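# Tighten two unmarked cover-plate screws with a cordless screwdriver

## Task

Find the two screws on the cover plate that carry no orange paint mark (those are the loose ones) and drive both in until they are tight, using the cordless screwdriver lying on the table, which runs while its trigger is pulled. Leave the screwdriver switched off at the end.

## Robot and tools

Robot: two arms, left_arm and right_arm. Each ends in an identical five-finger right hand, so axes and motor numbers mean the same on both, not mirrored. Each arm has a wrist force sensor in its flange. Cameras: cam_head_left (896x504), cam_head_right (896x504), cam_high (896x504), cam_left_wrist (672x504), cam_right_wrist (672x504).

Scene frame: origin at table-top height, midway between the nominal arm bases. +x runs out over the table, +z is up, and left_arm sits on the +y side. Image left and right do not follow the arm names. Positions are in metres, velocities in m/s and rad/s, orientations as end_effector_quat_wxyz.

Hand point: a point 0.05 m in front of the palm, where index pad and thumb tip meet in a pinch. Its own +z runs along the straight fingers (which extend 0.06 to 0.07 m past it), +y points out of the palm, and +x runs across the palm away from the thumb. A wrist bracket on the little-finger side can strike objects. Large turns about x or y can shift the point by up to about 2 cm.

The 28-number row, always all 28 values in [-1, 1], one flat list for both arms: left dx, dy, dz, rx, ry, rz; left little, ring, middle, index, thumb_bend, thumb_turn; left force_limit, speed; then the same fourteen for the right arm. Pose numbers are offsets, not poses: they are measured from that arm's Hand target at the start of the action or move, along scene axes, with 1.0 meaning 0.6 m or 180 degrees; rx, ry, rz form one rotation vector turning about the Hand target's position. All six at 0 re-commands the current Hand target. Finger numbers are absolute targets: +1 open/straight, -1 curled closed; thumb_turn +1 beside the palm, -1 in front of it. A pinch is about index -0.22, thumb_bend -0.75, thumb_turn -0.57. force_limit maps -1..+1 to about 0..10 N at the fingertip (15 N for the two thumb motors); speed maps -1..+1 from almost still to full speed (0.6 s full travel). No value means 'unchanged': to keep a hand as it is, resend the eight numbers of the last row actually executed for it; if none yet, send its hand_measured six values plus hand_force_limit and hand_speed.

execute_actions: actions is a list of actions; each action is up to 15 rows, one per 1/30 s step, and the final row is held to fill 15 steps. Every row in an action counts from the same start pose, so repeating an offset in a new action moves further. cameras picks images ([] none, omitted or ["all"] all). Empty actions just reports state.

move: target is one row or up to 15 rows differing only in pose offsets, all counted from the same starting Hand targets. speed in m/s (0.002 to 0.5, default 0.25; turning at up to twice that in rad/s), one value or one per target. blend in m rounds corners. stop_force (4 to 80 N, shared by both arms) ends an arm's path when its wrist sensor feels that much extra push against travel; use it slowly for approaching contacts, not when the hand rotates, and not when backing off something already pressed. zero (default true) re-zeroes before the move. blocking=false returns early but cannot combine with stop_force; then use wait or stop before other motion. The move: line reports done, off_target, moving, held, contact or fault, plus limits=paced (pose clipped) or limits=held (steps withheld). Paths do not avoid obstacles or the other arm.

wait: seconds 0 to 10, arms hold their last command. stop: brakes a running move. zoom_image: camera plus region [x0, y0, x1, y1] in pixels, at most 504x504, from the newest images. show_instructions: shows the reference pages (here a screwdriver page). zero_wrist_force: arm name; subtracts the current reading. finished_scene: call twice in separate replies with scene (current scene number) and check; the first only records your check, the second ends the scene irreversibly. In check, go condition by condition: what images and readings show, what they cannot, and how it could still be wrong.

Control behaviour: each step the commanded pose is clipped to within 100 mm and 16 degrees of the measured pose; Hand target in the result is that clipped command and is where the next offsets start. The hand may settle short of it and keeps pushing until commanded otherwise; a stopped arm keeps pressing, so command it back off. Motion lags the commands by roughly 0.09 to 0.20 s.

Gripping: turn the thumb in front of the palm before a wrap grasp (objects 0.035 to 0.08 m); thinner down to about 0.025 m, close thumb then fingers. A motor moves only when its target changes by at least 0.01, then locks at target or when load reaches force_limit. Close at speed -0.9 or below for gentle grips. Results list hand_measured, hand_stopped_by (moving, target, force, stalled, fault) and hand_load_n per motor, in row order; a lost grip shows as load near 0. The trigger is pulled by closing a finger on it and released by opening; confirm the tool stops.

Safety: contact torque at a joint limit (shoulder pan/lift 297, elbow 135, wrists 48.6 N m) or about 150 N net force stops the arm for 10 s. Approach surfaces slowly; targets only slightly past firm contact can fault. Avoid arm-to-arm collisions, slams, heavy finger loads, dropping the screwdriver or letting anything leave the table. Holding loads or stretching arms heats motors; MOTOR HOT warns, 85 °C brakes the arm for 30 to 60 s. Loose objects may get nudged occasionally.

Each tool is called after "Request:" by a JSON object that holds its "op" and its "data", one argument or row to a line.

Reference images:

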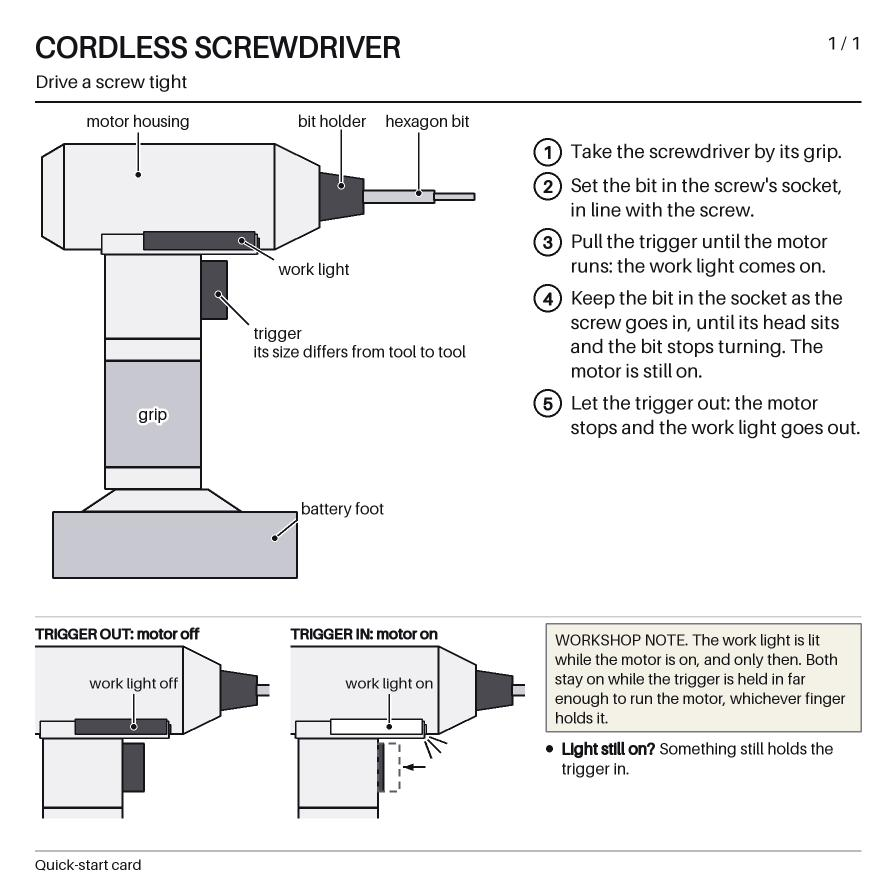

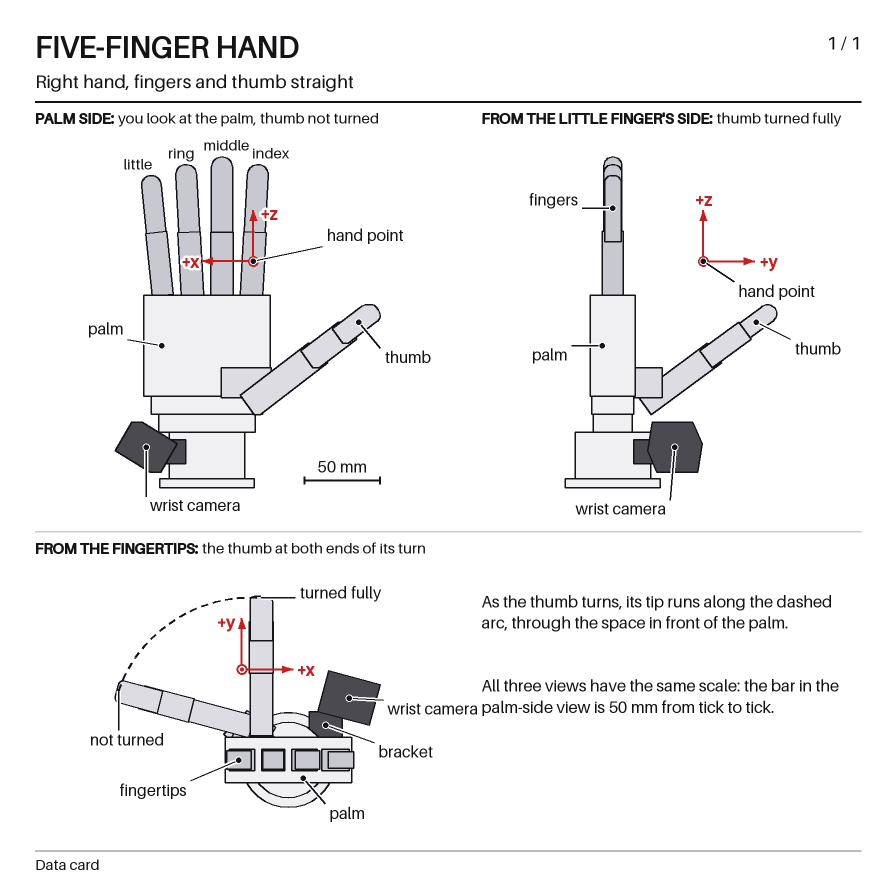

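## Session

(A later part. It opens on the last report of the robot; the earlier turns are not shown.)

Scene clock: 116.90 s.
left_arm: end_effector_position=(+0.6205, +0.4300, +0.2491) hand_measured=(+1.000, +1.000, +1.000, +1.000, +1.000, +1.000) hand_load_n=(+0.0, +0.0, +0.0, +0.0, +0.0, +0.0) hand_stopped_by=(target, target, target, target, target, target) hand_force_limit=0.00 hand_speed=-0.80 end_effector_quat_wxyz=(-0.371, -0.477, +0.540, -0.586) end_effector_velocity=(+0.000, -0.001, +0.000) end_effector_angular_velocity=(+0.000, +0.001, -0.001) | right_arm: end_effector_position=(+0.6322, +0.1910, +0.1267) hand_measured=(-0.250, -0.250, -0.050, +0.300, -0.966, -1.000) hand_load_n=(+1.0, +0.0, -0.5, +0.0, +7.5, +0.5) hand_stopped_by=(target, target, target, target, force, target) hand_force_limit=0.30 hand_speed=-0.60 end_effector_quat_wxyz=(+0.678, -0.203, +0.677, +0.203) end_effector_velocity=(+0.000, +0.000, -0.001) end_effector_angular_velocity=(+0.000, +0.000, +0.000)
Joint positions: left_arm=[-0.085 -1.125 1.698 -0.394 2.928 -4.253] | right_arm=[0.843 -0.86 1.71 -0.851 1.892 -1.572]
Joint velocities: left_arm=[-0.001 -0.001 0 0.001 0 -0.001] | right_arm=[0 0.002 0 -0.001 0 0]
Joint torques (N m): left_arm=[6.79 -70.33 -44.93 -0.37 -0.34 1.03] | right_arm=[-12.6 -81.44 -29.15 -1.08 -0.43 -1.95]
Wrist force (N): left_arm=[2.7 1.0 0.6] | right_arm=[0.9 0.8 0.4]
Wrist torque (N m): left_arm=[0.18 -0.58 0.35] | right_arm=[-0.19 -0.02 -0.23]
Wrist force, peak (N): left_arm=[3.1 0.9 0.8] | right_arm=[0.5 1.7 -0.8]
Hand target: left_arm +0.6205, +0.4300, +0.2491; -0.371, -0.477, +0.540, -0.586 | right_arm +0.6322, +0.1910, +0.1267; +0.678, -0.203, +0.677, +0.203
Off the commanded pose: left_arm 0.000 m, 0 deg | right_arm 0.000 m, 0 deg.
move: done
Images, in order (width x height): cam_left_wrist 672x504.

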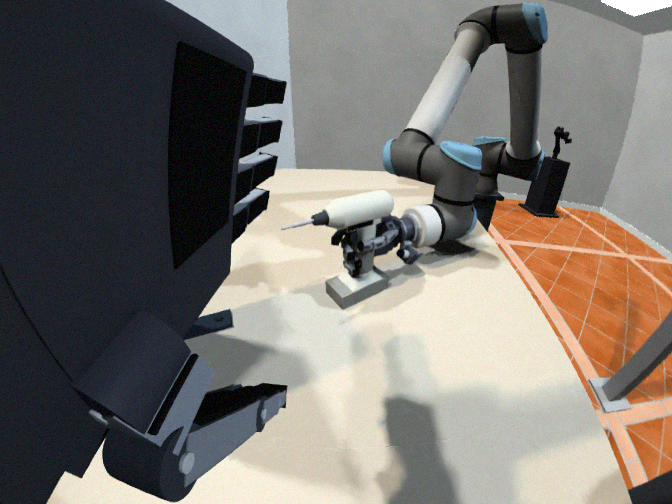

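Request:
{"op": "move", "data": {
  "target": [0,0,0,0,0,0,1,1,1,1,1,1,0,-0.8,0,0,0,0,0,0,-0.4,-0.4,-0.05,0.3,-1,-1,-0.6,-0.8],
  "cameras": []
}}

Request:
{"op": "move", "data": {
  "target": [0,0,0,0,0,0,1,1,1,1,1,1,0,-0.8,0,0,0,0,0,0,-0.4,-0.4,-0.05,-0.9,-1,-1,0.3,-0.6],
  "cameras": ["cam_left_wrist"]
}}

Request:
{"op": "zoom_image", "data": {
  "camera": "cam_left_wrist",
  "region": [290, 180, 390, 280]
}}

Scene clock: 117.77 s.
left_arm: end_effector_position=(+0.6205, +0.4300, +0.2491) hand_measured=(+1.000, +1.000, +1.000, +1.000, +1.000, +1.000) hand_load_n=(+0.0, +0.0, +0.0, +0.0, +0.0, +0.0) hand_stopped_by=(target, target, target, target, target, target) hand_force_limit=0.00 hand_speed=-0.80 end_effector_quat_wxyz=(-0.371, -0.477, +0.540, -0.586) end_effector_velocity=(+0.000, +0.000, +0.000) end_effector_angular_velocity=(+0.000, +0.002, +0.000) | right_arm: end_effector_position=(+0.6322, +0.1910, +0.1267) hand_measured=(-0.400, -0.400, -0.050, +0.300, -0.968, -1.000) hand_load_n=(+0.0, +0.5, +0.0, +0.0, +2.5, +0.0) hand_stopped_by=(target, target, target, target, force, target) hand_force_limit=-0.60 hand_speed=-0.80 end_effector_quat_wxyz=(+0.678, -0.203, +0.677, +0.203) end_effector_velocity=(+0.000, +0.000, +0.001) end_effector_angular_velocity=(+0.001, -0.001, +0.000)
Joint positions: left_arm=[-0.085 -1.125 1.698 -0.394 2.928 -4.253] | right_arm=[0.843 -0.86 1.71 -0.851 1.892 -1.572]
Joint velocities: left_arm=[0 0 0 0 0 -0.002] | right_arm=[0 -0.001 0 0 0 0]
Joint torques (N m): left_arm=[4.11 -70.74 -45.52 -0.56 -0.1 0.85] | right_arm=[-14.1 -82.84 -27.03 -1.52 -0.59 -1.8]
Wrist force (N): left_arm=[2.9 0.7 0.8] | right_arm=[0.3 0.5 0.0]
Wrist torque (N m): left_arm=[0.11 -0.63 0.36] | right_arm=[-0.15 0.05 -0.18]
Wrist force, peak (N): left_arm=[3.2 0.6 0.7] | right_arm=[1.6 0.8 0.8]
Hand target: left_arm +0.6205, +0.4300, +0.2491; -0.371, -0.477, +0.540, -0.586 | right_arm +0.6322, +0.1910, +0.1267; +0.678, -0.203, +0.677, +0.203
Off the commanded pose: left_arm 0.000 m, 0 deg | right_arm 0.000 m, 0 deg.
move: done
No camera images: "cameras" was empty.

Scene clock: 118.90 s.
left_arm: end_effector_position=(+0.6205, +0.4300, +0.2491) hand_measured=(+1.000, +1.000, +1.000, +1.000, +1.000, +1.000) hand_load_n=(+0.0, +0.0, +0.0, -0.5, +0.0, +0.0) hand_stopped_by=(target, target, target, target, target, target) hand_force_limit=0.00 hand_speed=-0.80 end_effector_quat_wxyz=(-0.371, -0.477, +0.540, -0.586) end_effector_velocity=(+0.000, -0.001, +0.000) end_effector_angular_velocity=(+0.000, -0.001, -0.001) | right_arm: end_effector_position=(+0.6322, +0.1910, +0.1267) hand_measured=(-0.400, -0.400, -0.050, -0.274, -0.966, -1.000) hand_load_n=(+0.0, +0.0, +0.0, +8.0, +8.5, +0.5) hand_stopped_by=(target, target, target, force, force, target) hand_force_limit=0.30 hand_speed=-0.60 end_effector_quat_wxyz=(+0.678, -0.203, +0.677, +0.203) end_effector_velocity=(+0.000, +0.000, +0.001) end_effector_angular_velocity=(+0.001, -0.001, +0.000)
Joint positions: left_arm=[-0.085 -1.125 1.698 -0.394 2.928 -4.253] | right_arm=[0.843 -0.86 1.71 -0.851 1.892 -1.572]
Joint velocities: left_arm=[-0.001 0 0 0.001 0 0.002] | right_arm=[0 -0.001 0 0 0 0]
Joint torques (N m): left_arm=[5.68 -70.62 -44.88 -0.7 -0.18 0.83] | right_arm=[-12.97 -86.53 -24.09 -2.27 -0.52 -1.58]
Wrist force (N): left_arm=[2.7 0.9 0.9] | right_arm=[-1.3 0.0 0.7]
Wrist torque (N m): left_arm=[0.13 -0.60 0.34] | right_arm=[-0.23 0.30 -0.24]
Wrist force, peak (N): left_arm=[3.1 1.1 1.0] | right_arm=[-3.2 -0.4 1.0]
Hand target: left_arm +0.6205, +0.4300, +0.2491; -0.371, -0.477, +0.540, -0.586 | right_arm +0.6322, +0.1910, +0.1267; +0.678, -0.203, +0.677, +0.203
Off the commanded pose: left_arm 0.000 m, 0 deg | right_arm 0.000 m, 0 deg.
move: done
Images, in order (width x height): cam_left_wrist 672x504.

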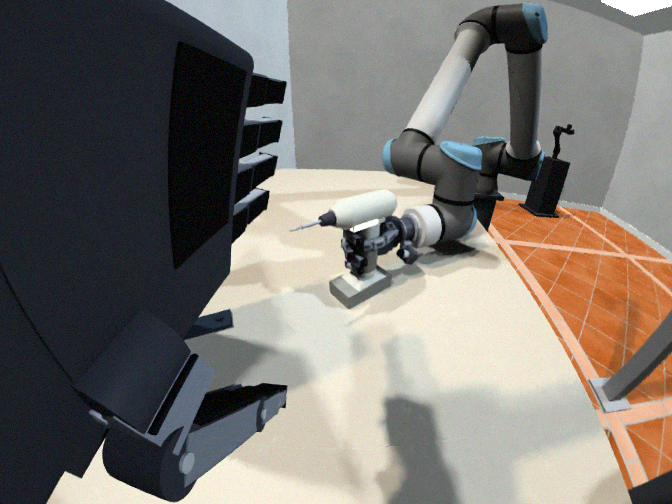

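Scaled by 5.040 from the camera's 672x504 image, which has a finer 960x720 frame.

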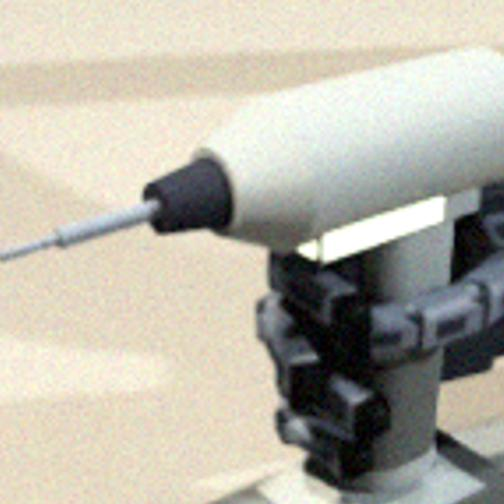

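Request:
{"op": "move", "data": {
  "target": [0,0,0,0,0,0,1,1,1,1,1,1,0,-0.8,0,0,0,0,0,0,-0.4,-0.4,-0.05,-0.9,-0.985,-1,0.9,-0.6],
  "cameras": []
}}

Request:
{"op": "move", "data": {
  "target": [0,0,0,0,0,0,1,1,1,1,1,1,0,-0.8,0,0,0,0,0,0,-0.8,-0.8,-0.6,-0.9,-0.985,-1,-0.4,-0.8],
  "cameras": ["cam_left_wrist"]
}}

Request:
{"op": "zoom_image", "data": {
  "camera": "cam_left_wrist",
  "region": [290, 180, 390, 280]
}}

Scene clock: 119.87 s.
left_arm: end_effector_position=(+0.6205, +0.4300, +0.2491) hand_measured=(+1.000, +1.000, +1.000, +1.000, +1.000, +1.000) hand_load_n=(+0.0, +0.0, +0.0, +0.0, +0.0, +0.0) hand_stopped_by=(target, target, target, target, target, target) hand_force_limit=0.00 hand_speed=-0.80 end_effector_quat_wxyz=(-0.371, -0.477, +0.540, -0.586) end_effector_velocity=(+0.000, +0.001, +0.000) end_effector_angular_velocity=(+0.000, -0.001, +0.001) | right_arm: end_effector_position=(+0.6322, +0.1910, +0.1267) hand_measured=(-0.400, -0.400, -0.050, -0.274, -0.968, -1.000) hand_load_n=(+0.0, +0.0, +0.0, +8.0, +9.5, +0.5) hand_stopped_by=(target, target, target, force, stalled, target) hand_force_limit=0.90 hand_speed=-0.60 end_effector_quat_wxyz=(+0.678, -0.203, +0.677, +0.203) end_effector_velocity=(+0.000, +0.000, +0.000) end_effector_angular_velocity=(+0.000, +0.000, +0.000)
Joint positions: left_arm=[-0.085 -1.125 1.698 -0.394 2.928 -4.253] | right_arm=[0.843 -0.86 1.71 -0.851 1.892 -1.572]
Joint velocities: left_arm=[0.001 0 0 0 0 0.001] | right_arm=[0 0 0 0 0 0]
Joint torques (N m): left_arm=[7.25 -71.98 -45.69 -0.83 0 0.69] | right_arm=[-13.55 -87.13 -23.51 -2.81 -0.59 -1.59]
Wrist force (N): left_arm=[2.8 0.9 0.7] | right_arm=[-1.5 0.5 0.9]
Wrist torque (N m): left_arm=[0.15 -0.59 0.35] | right_arm=[-0.16 0.27 -0.23]
Wrist force, peak (N): left_arm=[3.0 0.8 1.0] | right_arm=[-1.8 0.5 0.9]
Hand target: left_arm +0.6205, +0.4300, +0.2491; -0.371, -0.477, +0.540, -0.586 | right_arm +0.6322, +0.1910, +0.1267; +0.678, -0.203, +0.677, +0.203
Off the commanded pose: left_arm 0.000 m, 0 deg | right_arm 0.000 m, 0 deg.
move: done
No camera images: "cameras" was empty.

Scene clock: 120.83 s.
left_arm: end_effector_position=(+0.6205, +0.4300, +0.2491) hand_measured=(+1.000, +1.000, +1.000, +1.000, +1.000, +1.000) hand_load_n=(+0.0, +0.0, +0.0, +0.0, +0.0, +0.0) hand_stopped_by=(target, target, target, target, target, target) hand_force_limit=0.00 hand_speed=-0.80 end_effector_quat_wxyz=(-0.371, -0.477, +0.540, -0.586) end_effector_velocity=(+0.000, -0.001, +0.000) end_effector_angular_velocity=(+0.000, -0.002, -0.002) | right_arm: end_effector_position=(+0.6322, +0.1910, +0.1267) hand_measured=(-0.632, -0.620, -0.226, -0.274, -0.968, -1.000) hand_load_n=(+3.0, +2.0, +5.5, +5.0, +9.5, +0.5) hand_stopped_by=(force, force, force, force, stalled, target) hand_force_limit=-0.40 hand_speed=-0.80 end_effector_quat_wxyz=(+0.678, -0.203, +0.677, +0.203) end_effector_velocity=(+0.000, +0.000, +0.000) end_effector_angular_velocity=(+0.001, +0.000, +0.001)
Joint positions: left_arm=[-0.085 -1.125 1.698 -0.394 2.928 -4.253] | right_arm=[0.843 -0.86 1.71 -0.851 1.892 -1.572]
Joint velocities: left_arm=[-0.002 -0.001 0 0 0 0.001] | right_arm=[0 0 0 0 0 0.001]
Joint torques (N m): left_arm=[3.88 -70.73 -45.63 -1.38 -0.22 1.6] | right_arm=[-13.22 -90.55 -24.65 -3.43 -0.57 -1.34]
Wrist force (N): left_arm=[2.5 0.7 0.8] | right_arm=[-0.3 0.2 0.1]
Wrist torque (N m): left_arm=[0.12 -0.57 0.33] | right_arm=[-0.21 -0.15 -0.24]
Wrist force, peak (N): left_arm=[3.1 1.0 0.9] | right_arm=[-1.9 0.2 1.1]
Hand target: left_arm +0.6205, +0.4300, +0.2491; -0.371, -0.477, +0.540, -0.586 | right_arm +0.6322, +0.1910, +0.1267; +0.678, -0.203, +0.677, +0.203
Off the commanded pose: left_arm 0.000 m, 0 deg | right_arm 0.000 m, 0 deg.
move: done
Images, in order (width x height): cam_left_wrist 672x504.

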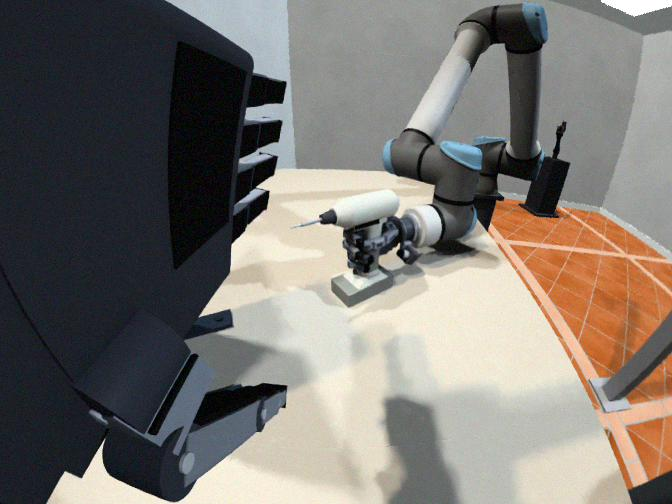

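Scaled by 5.040 from the camera's 672x504 image, which has a finer 960x720 frame.

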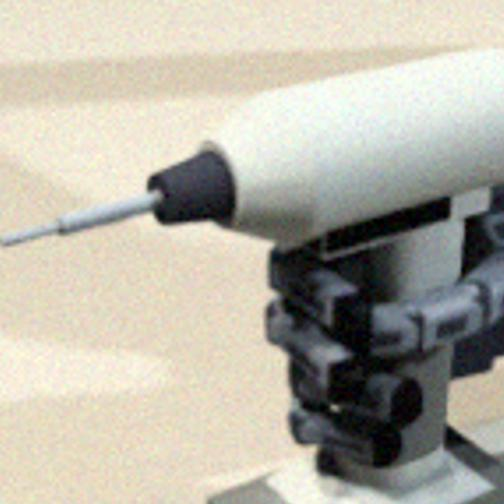

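Request:
{"op": "move", "data": {
  "target": [0,0,0,0,0,0,1,1,1,1,1,1,0,-0.8,0,0,0,0,0,0,-0.8,-0.8,-0.6,-0.95,-0.985,-1,0.6,-0.7],
  "cameras": ["cam_left_wrist"]
}}

Request:
{"op": "zoom_image", "data": {
  "camera": "cam_left_wrist",
  "region": [290, 180, 390, 280]
}}

Scene clock: 121.63 s.
left_arm: end_effector_position=(+0.6205, +0.4300, +0.2491) hand_measured=(+1.000, +1.000, +1.000, +1.000, +1.000, +1.000) hand_load_n=(+0.0, +0.0, +0.0, +0.0, +0.0, +0.0) hand_stopped_by=(target, target, target, target, target, target) hand_force_limit=0.00 hand_speed=-0.80 end_effector_quat_wxyz=(-0.371, -0.477, +0.540, -0.586) end_effector_velocity=(+0.000, +0.000, -0.001) end_effector_angular_velocity=(+0.000, +0.002, +0.000) | right_arm: end_effector_position=(+0.6322, +0.1910, +0.1267) hand_measured=(-0.632, -0.620, -0.226, -0.286, -0.968, -1.000) hand_load_n=(+3.0, +1.5, +5.0, +9.0, +10.0, +0.0) hand_stopped_by=(force, force, force, force, stalled, target) hand_force_limit=0.60 hand_speed=-0.70 end_effector_quat_wxyz=(+0.678, -0.203, +0.677, +0.203) end_effector_velocity=(+0.000, +0.000, +0.000) end_effector_angular_velocity=(+0.001, -0.001, +0.000)
Joint positions: left_arm=[-0.085 -1.125 1.698 -0.394 2.928 -4.253] | right_arm=[0.843 -0.86 1.71 -0.851 1.892 -1.572]
Joint velocities: left_arm=[0 0.001 0 0 0 -0.001] | right_arm=[0 0.001 0 -0.002 0 0]
Joint torques (N m): left_arm=[8.81 -67.74 -45.4 -0.69 0.15 1.32] | right_arm=[-12.22 -92.08 -25.76 -3.66 -0.57 -1.15]
Wrist force (N): left_arm=[2.4 0.5 1.0] | right_arm=[-0.7 -0.4 -0.2]
Wrist torque (N m): left_arm=[0.08 -0.56 0.32] | right_arm=[-0.20 -0.03 -0.20]
Wrist force, peak (N): left_arm=[3.0 1.0 0.9] | right_arm=[-0.8 0.6 1.2]
Hand target: left_arm +0.6205, +0.4300, +0.2491; -0.371, -0.477, +0.540, -0.586 | right_arm +0.6322, +0.1910, +0.1267; +0.678, -0.203, +0.677, +0.203
Off the commanded pose: left_arm 0.000 m, 0 deg | right_arm 0.000 m, 0 deg.
move: done
Images, in order (width x height): cam_left_wrist 672x504.

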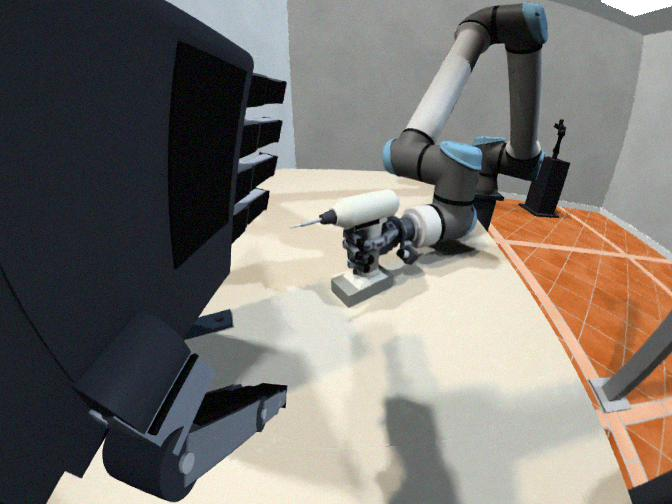

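Scaled by 5.040 from the camera's 672x504 image, which has a finer 960x720 frame.

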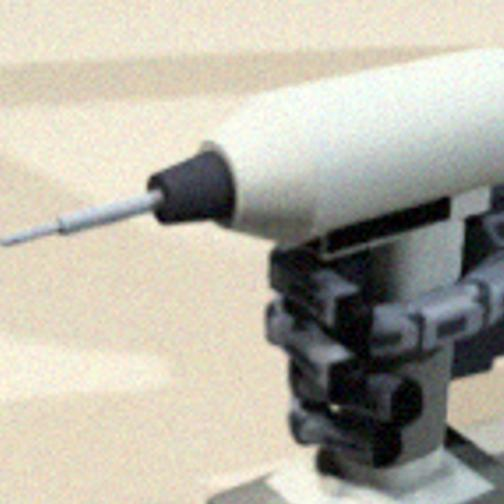

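Request:
{"op": "move", "data": {
  "target": [0,0,0,0,0,0,1,1,1,1,1,1,0,-0.8,0,0,0,0,0,0,-0.4,-0.4,-0.05,0.3,-0.7,-1,0,-0.6],
  "cameras": []
}}

Request:
{"op": "move", "data": {
  "target": [0,0,0,0,0,0,1,1,1,1,1,1,0,-0.8,-0.0083,-0.0055,0,0,0,0,-0.4,-0.4,-0.05,0.3,-0.7,-1,0,-0.6],
  "cameras": [],
  "speed": 0.02
}}

Request:
{"op": "move", "data": {
  "target": [0,0,0,0,0,0,1,1,1,1,1,1,0,-0.8,0,0,0,0,0,0,-0.4,-0.4,-0.05,0.3,-1,-1,0.8,-0.6],
  "cameras": ["cam_left_wrist"]
}}

Request:
{"op": "zoom_image", "data": {
  "camera": "cam_left_wrist",
  "region": [290, 180, 390, 280]
}}

Scene clock: 123.57 s.
left_arm: end_effector_position=(+0.6205, +0.4300, +0.2491) hand_measured=(+1.000, +1.000, +1.000, +1.000, +1.000, +1.000) hand_load_n=(+0.0, +0.0, +0.0, +0.0, +0.0, +0.0) hand_stopped_by=(target, target, target, target, target, target) hand_force_limit=0.00 hand_speed=-0.80 end_effector_quat_wxyz=(-0.371, -0.477, +0.540, -0.586) end_effector_velocity=(+0.000, +0.000, +0.001) end_effector_angular_velocity=(+0.000, -0.003, +0.001) | right_arm: end_effector_position=(+0.6322, +0.1910, +0.1267) hand_measured=(-0.400, -0.400, -0.050, +0.300, -0.700, -1.000) hand_load_n=(+0.0, +0.0, +0.0, +0.0, +0.0, +0.0) hand_stopped_by=(target, target, target, target, target, target) hand_force_limit=0.00 hand_speed=-0.60 end_effector_quat_wxyz=(+0.678, -0.203, +0.677, +0.203) end_effector_velocity=(+0.000, +0.000, +0.002) end_effector_angular_velocity=(+0.002, -0.002, +0.000)
Joint positions: left_arm=[-0.085 -1.125 1.698 -0.394 2.928 -4.253] | right_arm=[0.843 -0.86 1.71 -0.851 1.892 -1.572]
Joint velocities: left_arm=[0.001 -0.001 0 0 0 0.001] | right_arm=[0 -0.001 0 -0.001 0 0]
Joint torques (N m): left_arm=[4.35 -71.36 -44.34 -1.57 -0.15 1.58] | right_arm=[-12.9 -93.58 -29.12 -3.86 -0.4 -0.94]
Wrist force (N): left_arm=[2.7 0.7 0.6] | right_arm=[0.5 -1.0 -0.3]
Wrist torque (N m): left_arm=[0.12 -0.59 0.33] | right_arm=[-0.22 0.05 -0.14]
Wrist force, peak (N): left_arm=[3.2 0.3 0.8] | right_arm=[-1.0 1.0 -0.8]
Hand target: left_arm +0.6205, +0.4300, +0.2491; -0.371, -0.477, +0.540, -0.586 | right_arm +0.6322, +0.1910, +0.1267; +0.678, -0.203, +0.677, +0.203
Off the commanded pose: left_arm 0.000 m, 0 deg | right_arm 0.000 m, 0 deg.
move: done
No camera images: "cameras" was empty.

Scene clock: 124.27 s.
left_arm: end_effector_position=(+0.6205, +0.4300, +0.2491) hand_measured=(+1.000, +1.000, +1.000, +1.000, +1.000, +1.000) hand_load_n=(-0.5, +0.0, +0.0, +0.0, +0.0, +0.0) hand_stopped_by=(target, target, target, target, target, target) hand_force_limit=0.00 hand_speed=-0.80 end_effector_quat_wxyz=(-0.371, -0.477, +0.540, -0.586) end_effector_velocity=(+0.000, +0.000, +0.000) end_effector_angular_velocity=(+0.000, +0.001, -0.001) | right_arm: end_effector_position=(+0.6271, +0.1876, +0.1267) hand_measured=(-0.400, -0.400, -0.050, +0.300, -0.700, -1.000) hand_load_n=(+0.0, +0.0, +0.0, +0.0, +0.0, -0.5) hand_stopped_by=(target, target, target, target, target, target) hand_force_limit=0.00 hand_speed=-0.60 end_effector_quat_wxyz=(+0.678, -0.203, +0.677, +0.203) end_effector_velocity=(+0.000, +0.001, +0.001) end_effector_angular_velocity=(+0.001, -0.001, +0.000)
Joint positions: left_arm=[-0.085 -1.125 1.698 -0.394 2.928 -4.253] | right_arm=[0.845 -0.866 1.722 -0.857 1.895 -1.572]
Joint velocities: left_arm=[0 0.001 0 0 0 0] | right_arm=[0 0 -0.001 0 0 0]
Joint torques (N m): left_arm=[6.56 -64.94 -44 -0.87 0.35 1.21] | right_arm=[8.82 -86.77 -33.88 -3.06 1.49 -1.2]
Wrist force (N): left_arm=[2.5 0.6 0.7] | right_arm=[0.2 0.0 -0.4]
Wrist torque (N m): left_arm=[0.11 -0.57 0.32] | right_arm=[-0.15 0.10 -0.13]
Wrist force, peak (N): left_arm=[3.0 0.9 0.9] | right_arm=[0.3 -1.0 -0.1]
Hand target: left_arm +0.6205, +0.4300, +0.2491; -0.371, -0.477, +0.540, -0.586 | right_arm +0.6272, +0.1877, +0.1267; +0.678, -0.203, +0.677, +0.203
Off the commanded pose: left_arm 0.000 m, 0 deg | right_arm 0.000 m, 0 deg.
move: done
No camera images: "cameras" was empty.

Scene clock: 125.23 s.
left_arm: end_effector_position=(+0.6205, +0.4300, +0.2491) hand_measured=(+1.000, +1.000, +1.000, +1.000, +1.000, +1.000) hand_load_n=(+0.0, +0.0, +0.0, +0.0, +0.0, +0.0) hand_stopped_by=(target, target, target, target, target, target) hand_force_limit=0.00 hand_speed=-0.80 end_effector_quat_wxyz=(-0.371, -0.477, +0.540, -0.586) end_effector_velocity=(+0.000, +0.000, +0.000) end_effector_angular_velocity=(+0.000, +0.001, +0.000) | right_arm: end_effector_position=(+0.6272, +0.1877, +0.1267) hand_measured=(-0.400, -0.400, -0.050, +0.300, -0.994, -1.000) hand_load_n=(+0.0, +0.0, +0.0, +0.5, +4.0, +0.5) hand_stopped_by=(target, target, target, target, target, target) hand_force_limit=0.80 hand_speed=-0.60 end_effector_quat_wxyz=(+0.678, -0.203, +0.677, +0.203) end_effector_velocity=(+0.000, +0.000, +0.000) end_effector_angular_velocity=(+0.000, +0.000, +0.000)
Joint positions: left_arm=[-0.085 -1.125 1.698 -0.394 2.928 -4.253] | right_arm=[0.845 -0.865 1.721 -0.857 1.895 -1.572]
Joint velocities: left_arm=[0 0 0 -0.001 0 -0.002] | right_arm=[0 0 0 0 0 0]
Joint torques (N m): left_arm=[8.96 -66.5 -44.27 -1.18 0.18 1.76] | right_arm=[-3.6 -80.87 -33.63 -0.15 -0.36 -1.92]
Wrist force (N): left_arm=[2.6 0.9 1.2] | right_arm=[0.4 1.1 -0.7]
Wrist torque (N m): left_arm=[0.12 -0.59 0.35] | right_arm=[-0.12 0.09 -0.20]
Wrist force, peak (N): left_arm=[3.1 1.0 0.7] | right_arm=[0.4 1.8 -0.4]
Hand target: left_arm +0.6205, +0.4300, +0.2491; -0.371, -0.477, +0.540, -0.586 | right_arm +0.6272, +0.1877, +0.1267; +0.678, -0.203, +0.677, +0.203
Off the commanded pose: left_arm 0.000 m, 0 deg | right_arm 0.000 m, 0 deg.
move: done
Images, in order (width x height): cam_left_wrist 672x504.

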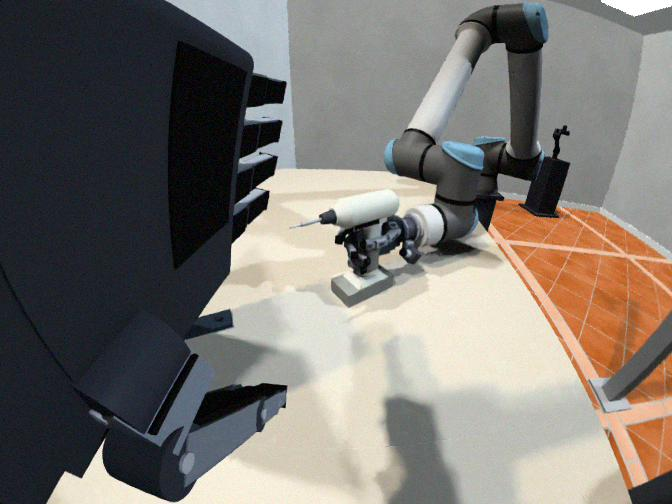

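Scaled by 5.040 from the camera's 672x504 image, which has a finer 960x720 frame.

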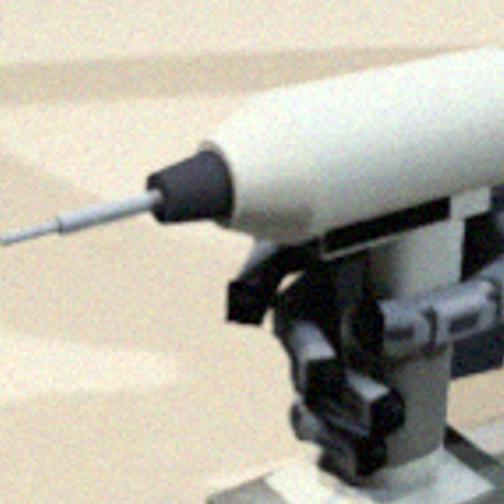

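Request:
{"op": "move", "data": {
  "target": [0,0,0,0,0,0,1,1,1,1,1,1,0,-0.8,0,0,0,0,0,0,-0.4,-0.4,-0.05,-0.9,-1,-1,0.3,-0.6],
  "cameras": ["cam_left_wrist"]
}}

Request:
{"op": "zoom_image", "data": {
  "camera": "cam_left_wrist",
  "region": [290, 180, 390, 280]
}}

Scene clock: 126.63 s.
left_arm: end_effector_position=(+0.6205, +0.4300, +0.2491) hand_measured=(+1.000, +1.000, +1.000, +1.000, +1.000, +1.000) hand_load_n=(+0.0, +0.0, +0.0, +0.0, +0.0, +0.0) hand_stopped_by=(target, target, target, target, target, target) hand_force_limit=0.00 hand_speed=-0.80 end_effector_quat_wxyz=(-0.371, -0.477, +0.540, -0.586) end_effector_velocity=(+0.000, +0.001, +0.000) end_effector_angular_velocity=(+0.000, +0.001, +0.001) | right_arm: end_effector_position=(+0.6272, +0.1877, +0.1267) hand_measured=(-0.400, -0.400, -0.050, -0.274, -0.992, -1.000) hand_load_n=(+0.0, +0.0, +0.0, +8.0, +9.0, +1.0) hand_stopped_by=(target, target, target, force, target, target) hand_force_limit=0.30 hand_speed=-0.60 end_effector_quat_wxyz=(+0.678, -0.203, +0.677, +0.203) end_effector_velocity=(+0.000, +0.000, +0.000) end_effector_angular_velocity=(+0.001, -0.001, +0.000)
Joint positions: left_arm=[-0.085 -1.125 1.698 -0.394 2.928 -4.253] | right_arm=[0.845 -0.865 1.721 -0.857 1.895 -1.572]
Joint velocities: left_arm=[0.001 0 0 0 0.001 -0.002] | right_arm=[0 0 0 -0.001 0 0]
Joint torques (N m): left_arm=[6.78 -65.77 -45.11 -1.43 -0.11 1.77] | right_arm=[-13.17 -80.84 -30.12 -1.04 -0.43 -2]
Wrist force (N): left_arm=[2.6 1.1 0.9] | right_arm=[-0.8 0.1 0.8]
Wrist torque (N m): left_arm=[0.16 -0.59 0.35] | right_arm=[-0.18 0.23 -0.16]
Wrist force, peak (N): left_arm=[3.1 0.5 0.8] | right_arm=[-1.5 -0.1 1.7]
Hand target: left_arm +0.6205, +0.4300, +0.2491; -0.371, -0.477, +0.540, -0.586 | right_arm +0.6272, +0.1877, +0.1267; +0.678, -0.203, +0.677, +0.203
Off the commanded pose: left_arm 0.000 m, 0 deg | right_arm 0.000 m, 0 deg.
move: done
Images, in order (width x height): cam_left_wrist 672x504.

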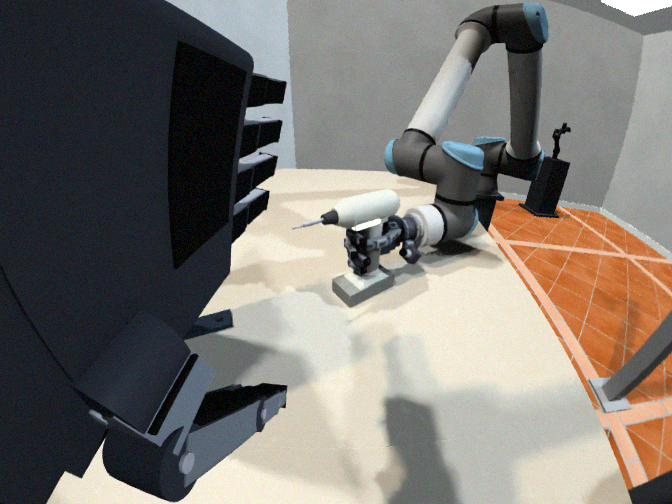

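Scaled by 5.040 from the camera's 672x504 image, which has a finer 960x720 frame.

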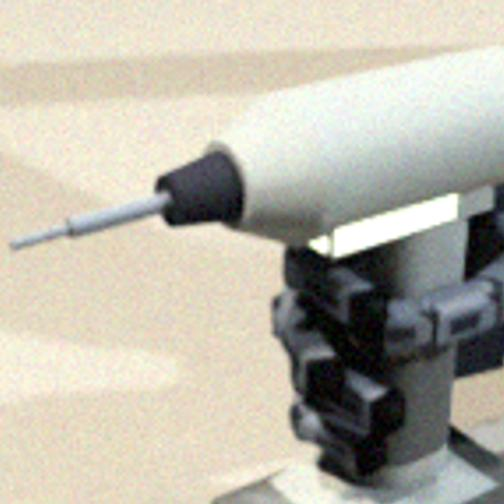

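Request:
{"op": "move", "data": {
  "target": [0,0,0,0,0,0,1,1,1,1,1,1,0,-0.8,0,0,0,0,0,0,-0.7,-0.7,-0.05,-0.9,-1,-1,-0.85,-0.92],
  "cameras": ["cam_left_wrist"]
}}

Request:
{"op": "zoom_image", "data": {
  "camera": "cam_left_wrist",
  "region": [290, 180, 390, 280]
}}

Scene clock: 129.03 s.
left_arm: end_effector_position=(+0.6205, +0.4300, +0.2491) hand_measured=(+1.000, +1.000, +1.000, +1.000, +1.000, +1.000) hand_load_n=(+0.0, +0.0, +0.0, +0.0, +0.0, +0.0) hand_stopped_by=(target, target, target, target, target, target) hand_force_limit=0.00 hand_speed=-0.80 end_effector_quat_wxyz=(-0.371, -0.477, +0.540, -0.586) end_effector_velocity=(+0.000, +0.000, +0.000) end_effector_angular_velocity=(+0.000, -0.002, -0.001) | right_arm: end_effector_position=(+0.6272, +0.1877, +0.1267) hand_measured=(-0.528, -0.514, -0.050, -0.274, -0.992, -1.000) hand_load_n=(+0.0, +0.0, +0.0, +8.0, +9.0, +0.5) hand_stopped_by=(force, force, target, force, target, target) hand_force_limit=-0.85 hand_speed=-0.92 end_effector_quat_wxyz=(+0.678, -0.203, +0.677, +0.203) end_effector_velocity=(+0.000, +0.000, +0.001) end_effector_angular_velocity=(+0.001, -0.001, +0.000)
Joint positions: left_arm=[-0.085 -1.125 1.698 -0.394 2.928 -4.253] | right_arm=[0.845 -0.865 1.721 -0.857 1.895 -1.572]
Joint velocities: left_arm=[0 0 0 0 0 0.001] | right_arm=[0 -0.001 0 -0.001 0 0]
Joint torques (N m): left_arm=[6.56 -65.91 -44.66 -1.93 -0.1 2.05] | right_arm=[-14.14 -80.62 -23.87 -2.65 -0.36 -2.06]
Wrist force (N): left_arm=[2.3 0.4 0.4] | right_arm=[0.1 0.3 1.0]
Wrist torque (N m): left_arm=[0.09 -0.52 0.31] | right_arm=[-0.19 0.14 -0.18]
Wrist force, peak (N): left_arm=[2.9 0.9 1.0] | right_arm=[-0.1 0.1 1.6]
Hand target: left_arm +0.6205, +0.4300, +0.2491; -0.371, -0.477, +0.540, -0.586 | right_arm +0.6272, +0.1877, +0.1267; +0.678, -0.203, +0.677, +0.203
Off the commanded pose: left_arm 0.000 m, 0 deg | right_arm 0.000 m, 0 deg.
move: done
Images, in order (width x height): cam_left_wrist 672x504.

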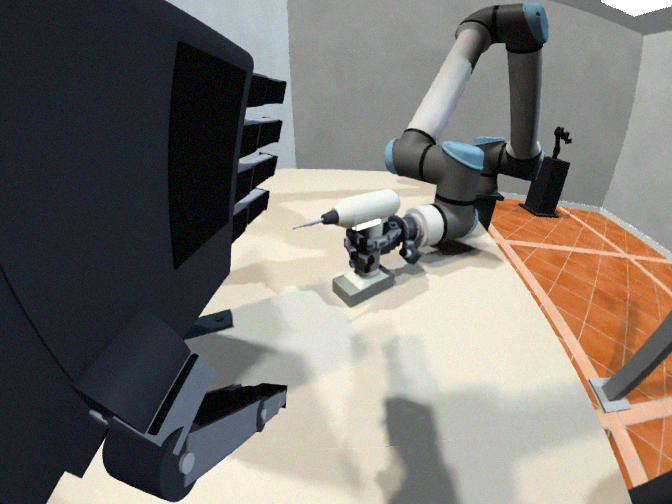

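Scaled by 5.040 from the camera's 672x504 image, which has a finer 960x720 frame.

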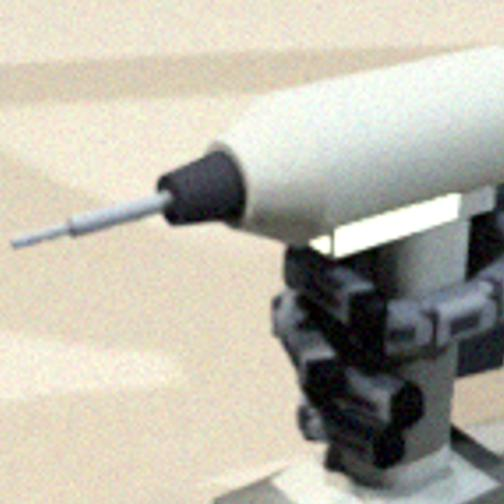

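Request:
{"op": "move", "data": {
  "target": [0,0,0,0,0,0,1,1,1,1,1,1,0,-0.8,0,0,0,0,0,0,-0.7,-0.7,-0.5,-0.9,-1,-1,-0.85,-0.92],
  "cameras": ["cam_left_wrist"]
}}

Request:
{"op": "move", "data": {
  "target": [0,0,0,0,0,0,1,1,1,1,1,1,0,-0.8,0,0,0,0,0,0,-0.7,-0.7,-0.5,0.1,-1,-1,-0.85,-0.6],
  "cameras": ["cam_left_wrist"]
}}

Request:
{"op": "zoom_image", "data": {
  "camera": "cam_left_wrist",
  "region": [290, 180, 390, 280]
}}

Scene clock: 130.70 s.
left_arm: end_effector_position=(+0.6205, +0.4300, +0.2491) hand_measured=(+1.000, +1.000, +1.000, +1.000, +1.000, +1.000) hand_load_n=(+0.0, +0.0, +0.0, +0.0, +0.0, +0.5) hand_stopped_by=(target, target, target, target, target, target) hand_force_limit=0.00 hand_speed=-0.80 end_effector_quat_wxyz=(-0.371, -0.477, +0.540, -0.586) end_effector_velocity=(+0.000, +0.000, +0.000) end_effector_angular_velocity=(+0.000, -0.002, +0.000) | right_arm: end_effector_position=(+0.6272, +0.1877, +0.1267) hand_measured=(-0.528, -0.514, -0.214, -0.274, -0.992, -1.000) hand_load_n=(+0.5, +0.0, +1.0, +8.0, +9.0, +0.0) hand_stopped_by=(force, force, force, force, target, target) hand_force_limit=-0.85 hand_speed=-0.92 end_effector_quat_wxyz=(+0.678, -0.203, +0.677, +0.203) end_effector_velocity=(+0.000, +0.000, +0.003) end_effector_angular_velocity=(+0.003, -0.002, +0.000)
Joint positions: left_arm=[-0.085 -1.125 1.698 -0.394 2.928 -4.253] | right_arm=[0.845 -0.865 1.721 -0.857 1.895 -1.572]
Joint velocities: left_arm=[0 0 0 0 -0.001 0.002] | right_arm=[0 -0.003 0 -0.001 0 0]
Joint torques (N m): left_arm=[4.14 -65.3 -44.37 -2.04 0.51 2.18] | right_arm=[-13.93 -80.9 -23.9 -3.84 -0.39 -2.16]
Wrist force (N): left_arm=[2.4 0.7 0.5] | right_arm=[-0.3 0.1 1.2]
Wrist torque (N m): left_arm=[0.13 -0.53 0.32] | right_arm=[-0.21 0.18 -0.20]
Wrist force, peak (N): left_arm=[3.0 1.0 0.7] | right_arm=[-0.5 0.2 1.6]
Hand target: left_arm +0.6205, +0.4300, +0.2491; -0.371, -0.477, +0.540, -0.586 | right_arm +0.6272, +0.1877, +0.1267; +0.678, -0.203, +0.677, +0.203
Off the commanded pose: left_arm 0.000 m, 0 deg | right_arm 0.000 m, 0 deg.
move: done
Images, in order (width x height): cam_left_wrist 672x504.

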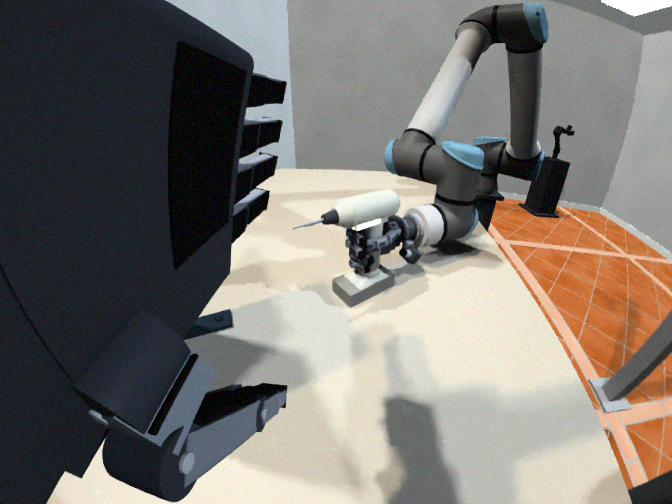

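Scene clock: 131.53 s.
left_arm: end_effector_position=(+0.6205, +0.4300, +0.2491) hand_measured=(+1.000, +1.000, +1.000, +1.000, +1.000, +1.000) hand_load_n=(+0.0, +0.0, +0.0, +0.0, +0.0, +0.0) hand_stopped_by=(target, target, target, target, target, target) hand_force_limit=0.00 hand_speed=-0.80 end_effector_quat_wxyz=(-0.371, -0.477, +0.540, -0.586) end_effector_velocity=(+0.000, +0.000, +0.000) end_effector_angular_velocity=(+0.000, -0.001, +0.000) | right_arm: end_effector_position=(+0.6272, +0.1877, +0.1267) hand_measured=(-0.528, -0.514, -0.214, +0.100, -0.992, -1.000) hand_load_n=(+0.0, +0.0, +2.5, +0.0, +7.0, +0.5) hand_stopped_by=(force, force, force, target, target, target) hand_force_limit=-0.85 hand_speed=-0.60 end_effector_quat_wxyz=(+0.678, -0.203, +0.677, +0.203) end_effector_velocity=(+0.000, +0.000, -0.001) end_effector_angular_velocity=(-0.001, +0.001, +0.000)
Joint positions: left_arm=[-0.085 -1.125 1.698 -0.394 2.928 -4.253] | right_arm=[0.845 -0.865 1.721 -0.857 1.895 -1.572]
Joint velocities: left_arm=[0 0 0 0 0 0.001] | right_arm=[0 0.001 0 0 0 0]
Joint torques (N m): left_arm=[8.68 -68.06 -44.66 -1.77 -0.28 2.13] | right_arm=[-12.69 -80.73 -25.6 -4.31 -0.39 -2.02]
Wrist force (N): left_arm=[2.8 0.5 0.6] | right_arm=[-0.1 0.7 0.3]
Wrist torque (N m): left_arm=[0.09 -0.61 0.34] | right_arm=[-0.20 0.10 -0.27]
Wrist force, peak (N): left_arm=[2.9 0.6 1.0] | right_arm=[1.5 -0.2 0.6]
Hand target: left_arm +0.6205, +0.4300, +0.2491; -0.371, -0.477, +0.540, -0.586 | right_arm +0.6272, +0.1877, +0.1267; +0.678, -0.203, +0.677, +0.203
Off the commanded pose: left_arm 0.000 m, 0 deg | right_arm 0.000 m, 0 deg.
move: done
Images, in order (width x height): cam_left_wrist 672x504.

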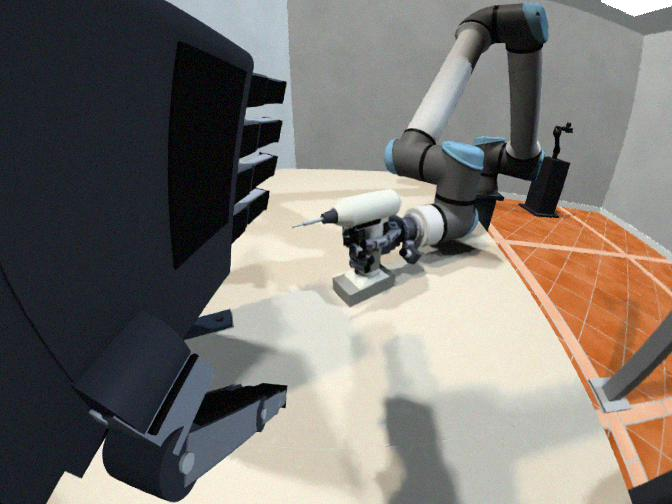

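Scaled by 5.040 from the camera's 672x504 image, which has a finer 960x720 frame.

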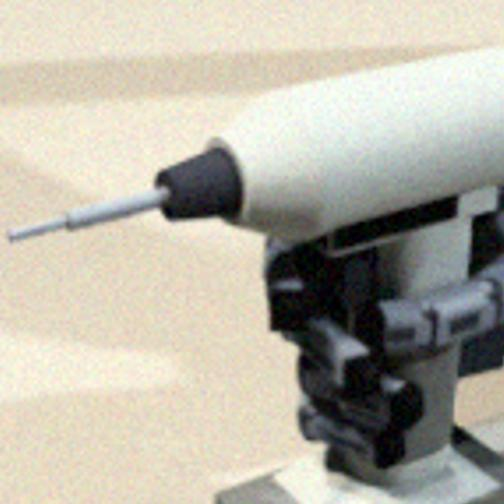

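Request:
{"op": "move", "data": {
  "target": [0,0,0,0,0,0,1,1,1,1,1,1,0,-0.8,0,0,0.0333,0,0,0,-0.7,-0.7,-0.5,0.1,-1,-1,-0.85,-0.6],
  "cameras": ["cam_left_wrist"],
  "speed": 0.03
}}

Request:
{"op": "zoom_image", "data": {
  "camera": "cam_left_wrist",
  "region": [290, 180, 410, 300]
}}

Scene clock: 132.60 s.
left_arm: end_effector_position=(+0.6205, +0.4300, +0.2491) hand_measured=(+1.000, +1.000, +1.000, +1.000, +1.000, +1.000) hand_load_n=(+0.0, +0.0, +0.0, +0.0, +0.0, +0.0) hand_stopped_by=(target, target, target, target, target, target) hand_force_limit=0.00 hand_speed=-0.80 end_effector_quat_wxyz=(-0.371, -0.477, +0.540, -0.586) end_effector_velocity=(+0.000, +0.000, +0.000) end_effector_angular_velocity=(+0.000, +0.000, +0.001) | right_arm: end_effector_position=(+0.6272, +0.1876, +0.1468) hand_measured=(-0.528, -0.514, -0.214, +0.100, -0.992, -1.000) hand_load_n=(+0.5, +0.0, +2.0, +0.0, +4.0, +0.0) hand_stopped_by=(force, force, force, target, target, target) hand_force_limit=-0.85 hand_speed=-0.60 end_effector_quat_wxyz=(+0.678, -0.203, +0.677, +0.203) end_effector_velocity=(+0.000, +0.000, -0.002) end_effector_angular_velocity=(+0.000, +0.000, +0.000)
Joint positions: left_arm=[-0.085 -1.125 1.698 -0.394 2.928 -4.253] | right_arm=[0.845 -0.89 1.719 -0.83 1.895 -1.572]
Joint velocities: left_arm=[0.001 0 0 0 0 0] | right_arm=[0 0.002 0 -0.002 0 0]
Joint torques (N m): left_arm=[6.69 -66.95 -44.52 -1.95 0.02 1.97] | right_arm=[-13.86 -85.59 -36.82 -6.43 -0.66 -1.34]
Wrist force (N): left_arm=[2.8 0.9 0.6] | right_arm=[8.2 0.0 -0.2]
Wrist torque (N m): left_arm=[0.15 -0.61 0.36] | right_arm=[-0.17 -0.13 0.10]
Wrist force, peak (N): left_arm=[3.3 0.5 0.6] | right_arm=[8.5 0.0 -0.4]
Hand target: left_arm +0.6205, +0.4300, +0.2491; -0.371, -0.477, +0.540, -0.586 | right_arm +0.6272, +0.1876, +0.1467; +0.678, -0.203, +0.677, +0.203
Off the commanded pose: left_arm 0.000 m, 0 deg | right_arm 0.000 m, 0 deg.
move: done
Images, in order (width x height): cam_left_wrist 672x504.

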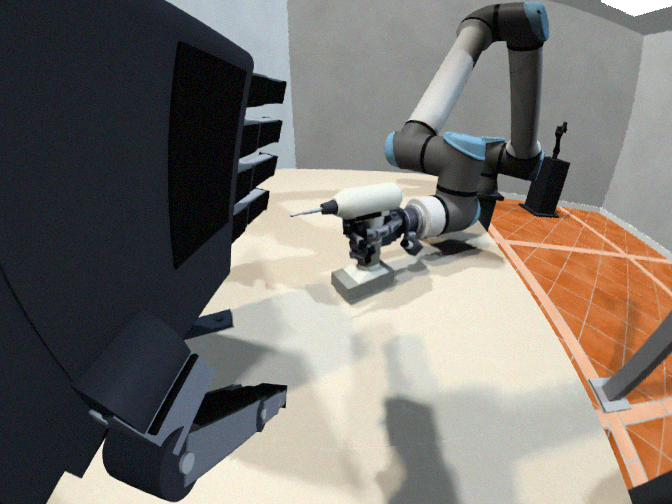

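Scaled by 4.200 from the camera's 672x504 image, which has a finer 960x720 frame.

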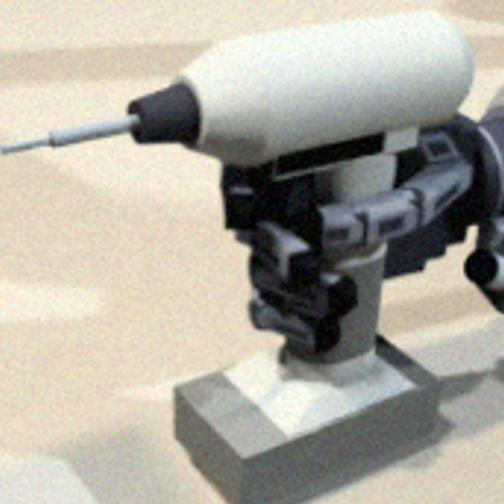

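Request:
{"op": "move", "data": {
  "target": [0,0,0,0,0,0,1,1,1,1,1,1,0,-0.8,0,0,0.0333,0,0,0,-0.8,-0.8,-0.5,0.1,-1,-1,-0.65,-0.9],
  "cameras": ["cam_left_wrist"],
  "speed": 0.03
}}

Request:
{"op": "zoom_image", "data": {
  "camera": "cam_left_wrist",
  "region": [290, 180, 410, 300]
}}

Scene clock: 133.87 s.
left_arm: end_effector_position=(+0.6205, +0.4300, +0.2491) hand_measured=(+1.000, +1.000, +1.000, +1.000, +1.000, +1.000) hand_load_n=(+0.0, +0.0, +0.0, +0.0, +0.0, +0.0) hand_stopped_by=(target, target, target, target, target, target) hand_force_limit=0.00 hand_speed=-0.80 end_effector_quat_wxyz=(-0.371, -0.477, +0.540, -0.586) end_effector_velocity=(+0.000, +0.000, +0.000) end_effector_angular_velocity=(+0.000, +0.000, +0.000) | right_arm: end_effector_position=(+0.6272, +0.1876, +0.1668) hand_measured=(-0.544, -0.552, -0.214, +0.100, -0.992, -1.000) hand_load_n=(+0.0, +1.5, +2.0, +0.0, +4.0, -0.5) hand_stopped_by=(force, force, force, target, target, target) hand_force_limit=-0.65 hand_speed=-0.90 end_effector_quat_wxyz=(+0.678, -0.203, +0.677, +0.203) end_effector_velocity=(+0.000, +0.000, -0.002) end_effector_angular_velocity=(+0.000, +0.000, +0.000)
Joint positions: left_arm=[-0.085 -1.125 1.698 -0.394 2.928 -4.253] | right_arm=[0.845 -0.914 1.715 -0.802 1.895 -1.572]
Joint velocities: left_arm=[0 0 0 0 -0.001 0] | right_arm=[0 0.003 0 -0.002 0 0]
Joint torques (N m): left_arm=[6.62 -62.77 -43.74 -2.17 -0.01 2.38] | right_arm=[-14.37 -89.06 -36.65 -7.1 -0.6 0.4]
Wrist force (N): left_arm=[3.1 0.8 0.7] | right_arm=[8.3 0.2 -0.6]
Wrist torque (N m): left_arm=[0.13 -0.64 0.36] | right_arm=[-0.11 -0.15 0.11]
Wrist force, peak (N): left_arm=[3.1 0.6 1.0] | right_arm=[8.6 0.3 -0.5]
Hand target: left_arm +0.6205, +0.4300, +0.2491; -0.371, -0.477, +0.540, -0.586 | right_arm +0.6272, +0.1876, +0.1667; +0.678, -0.203, +0.677, +0.203
Off the commanded pose: left_arm 0.000 m, 0 deg | right_arm 0.000 m, 0 deg.
move: done
Images, in order (width x height): cam_left_wrist 672x504.

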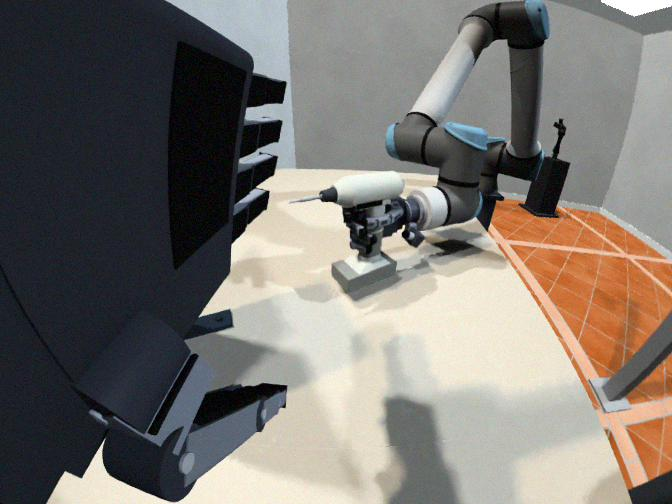

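Scaled by 4.200 from the camera's 672x504 image, which has a finer 960x720 frame.

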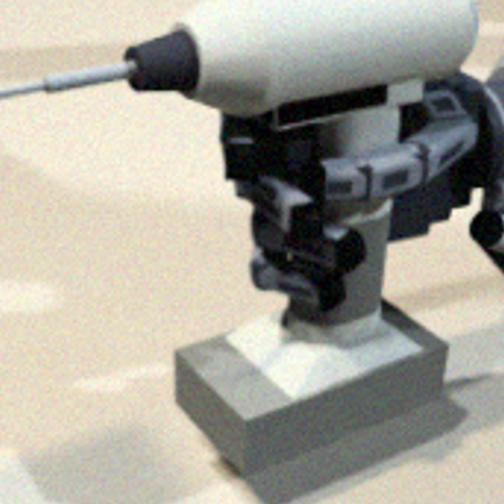

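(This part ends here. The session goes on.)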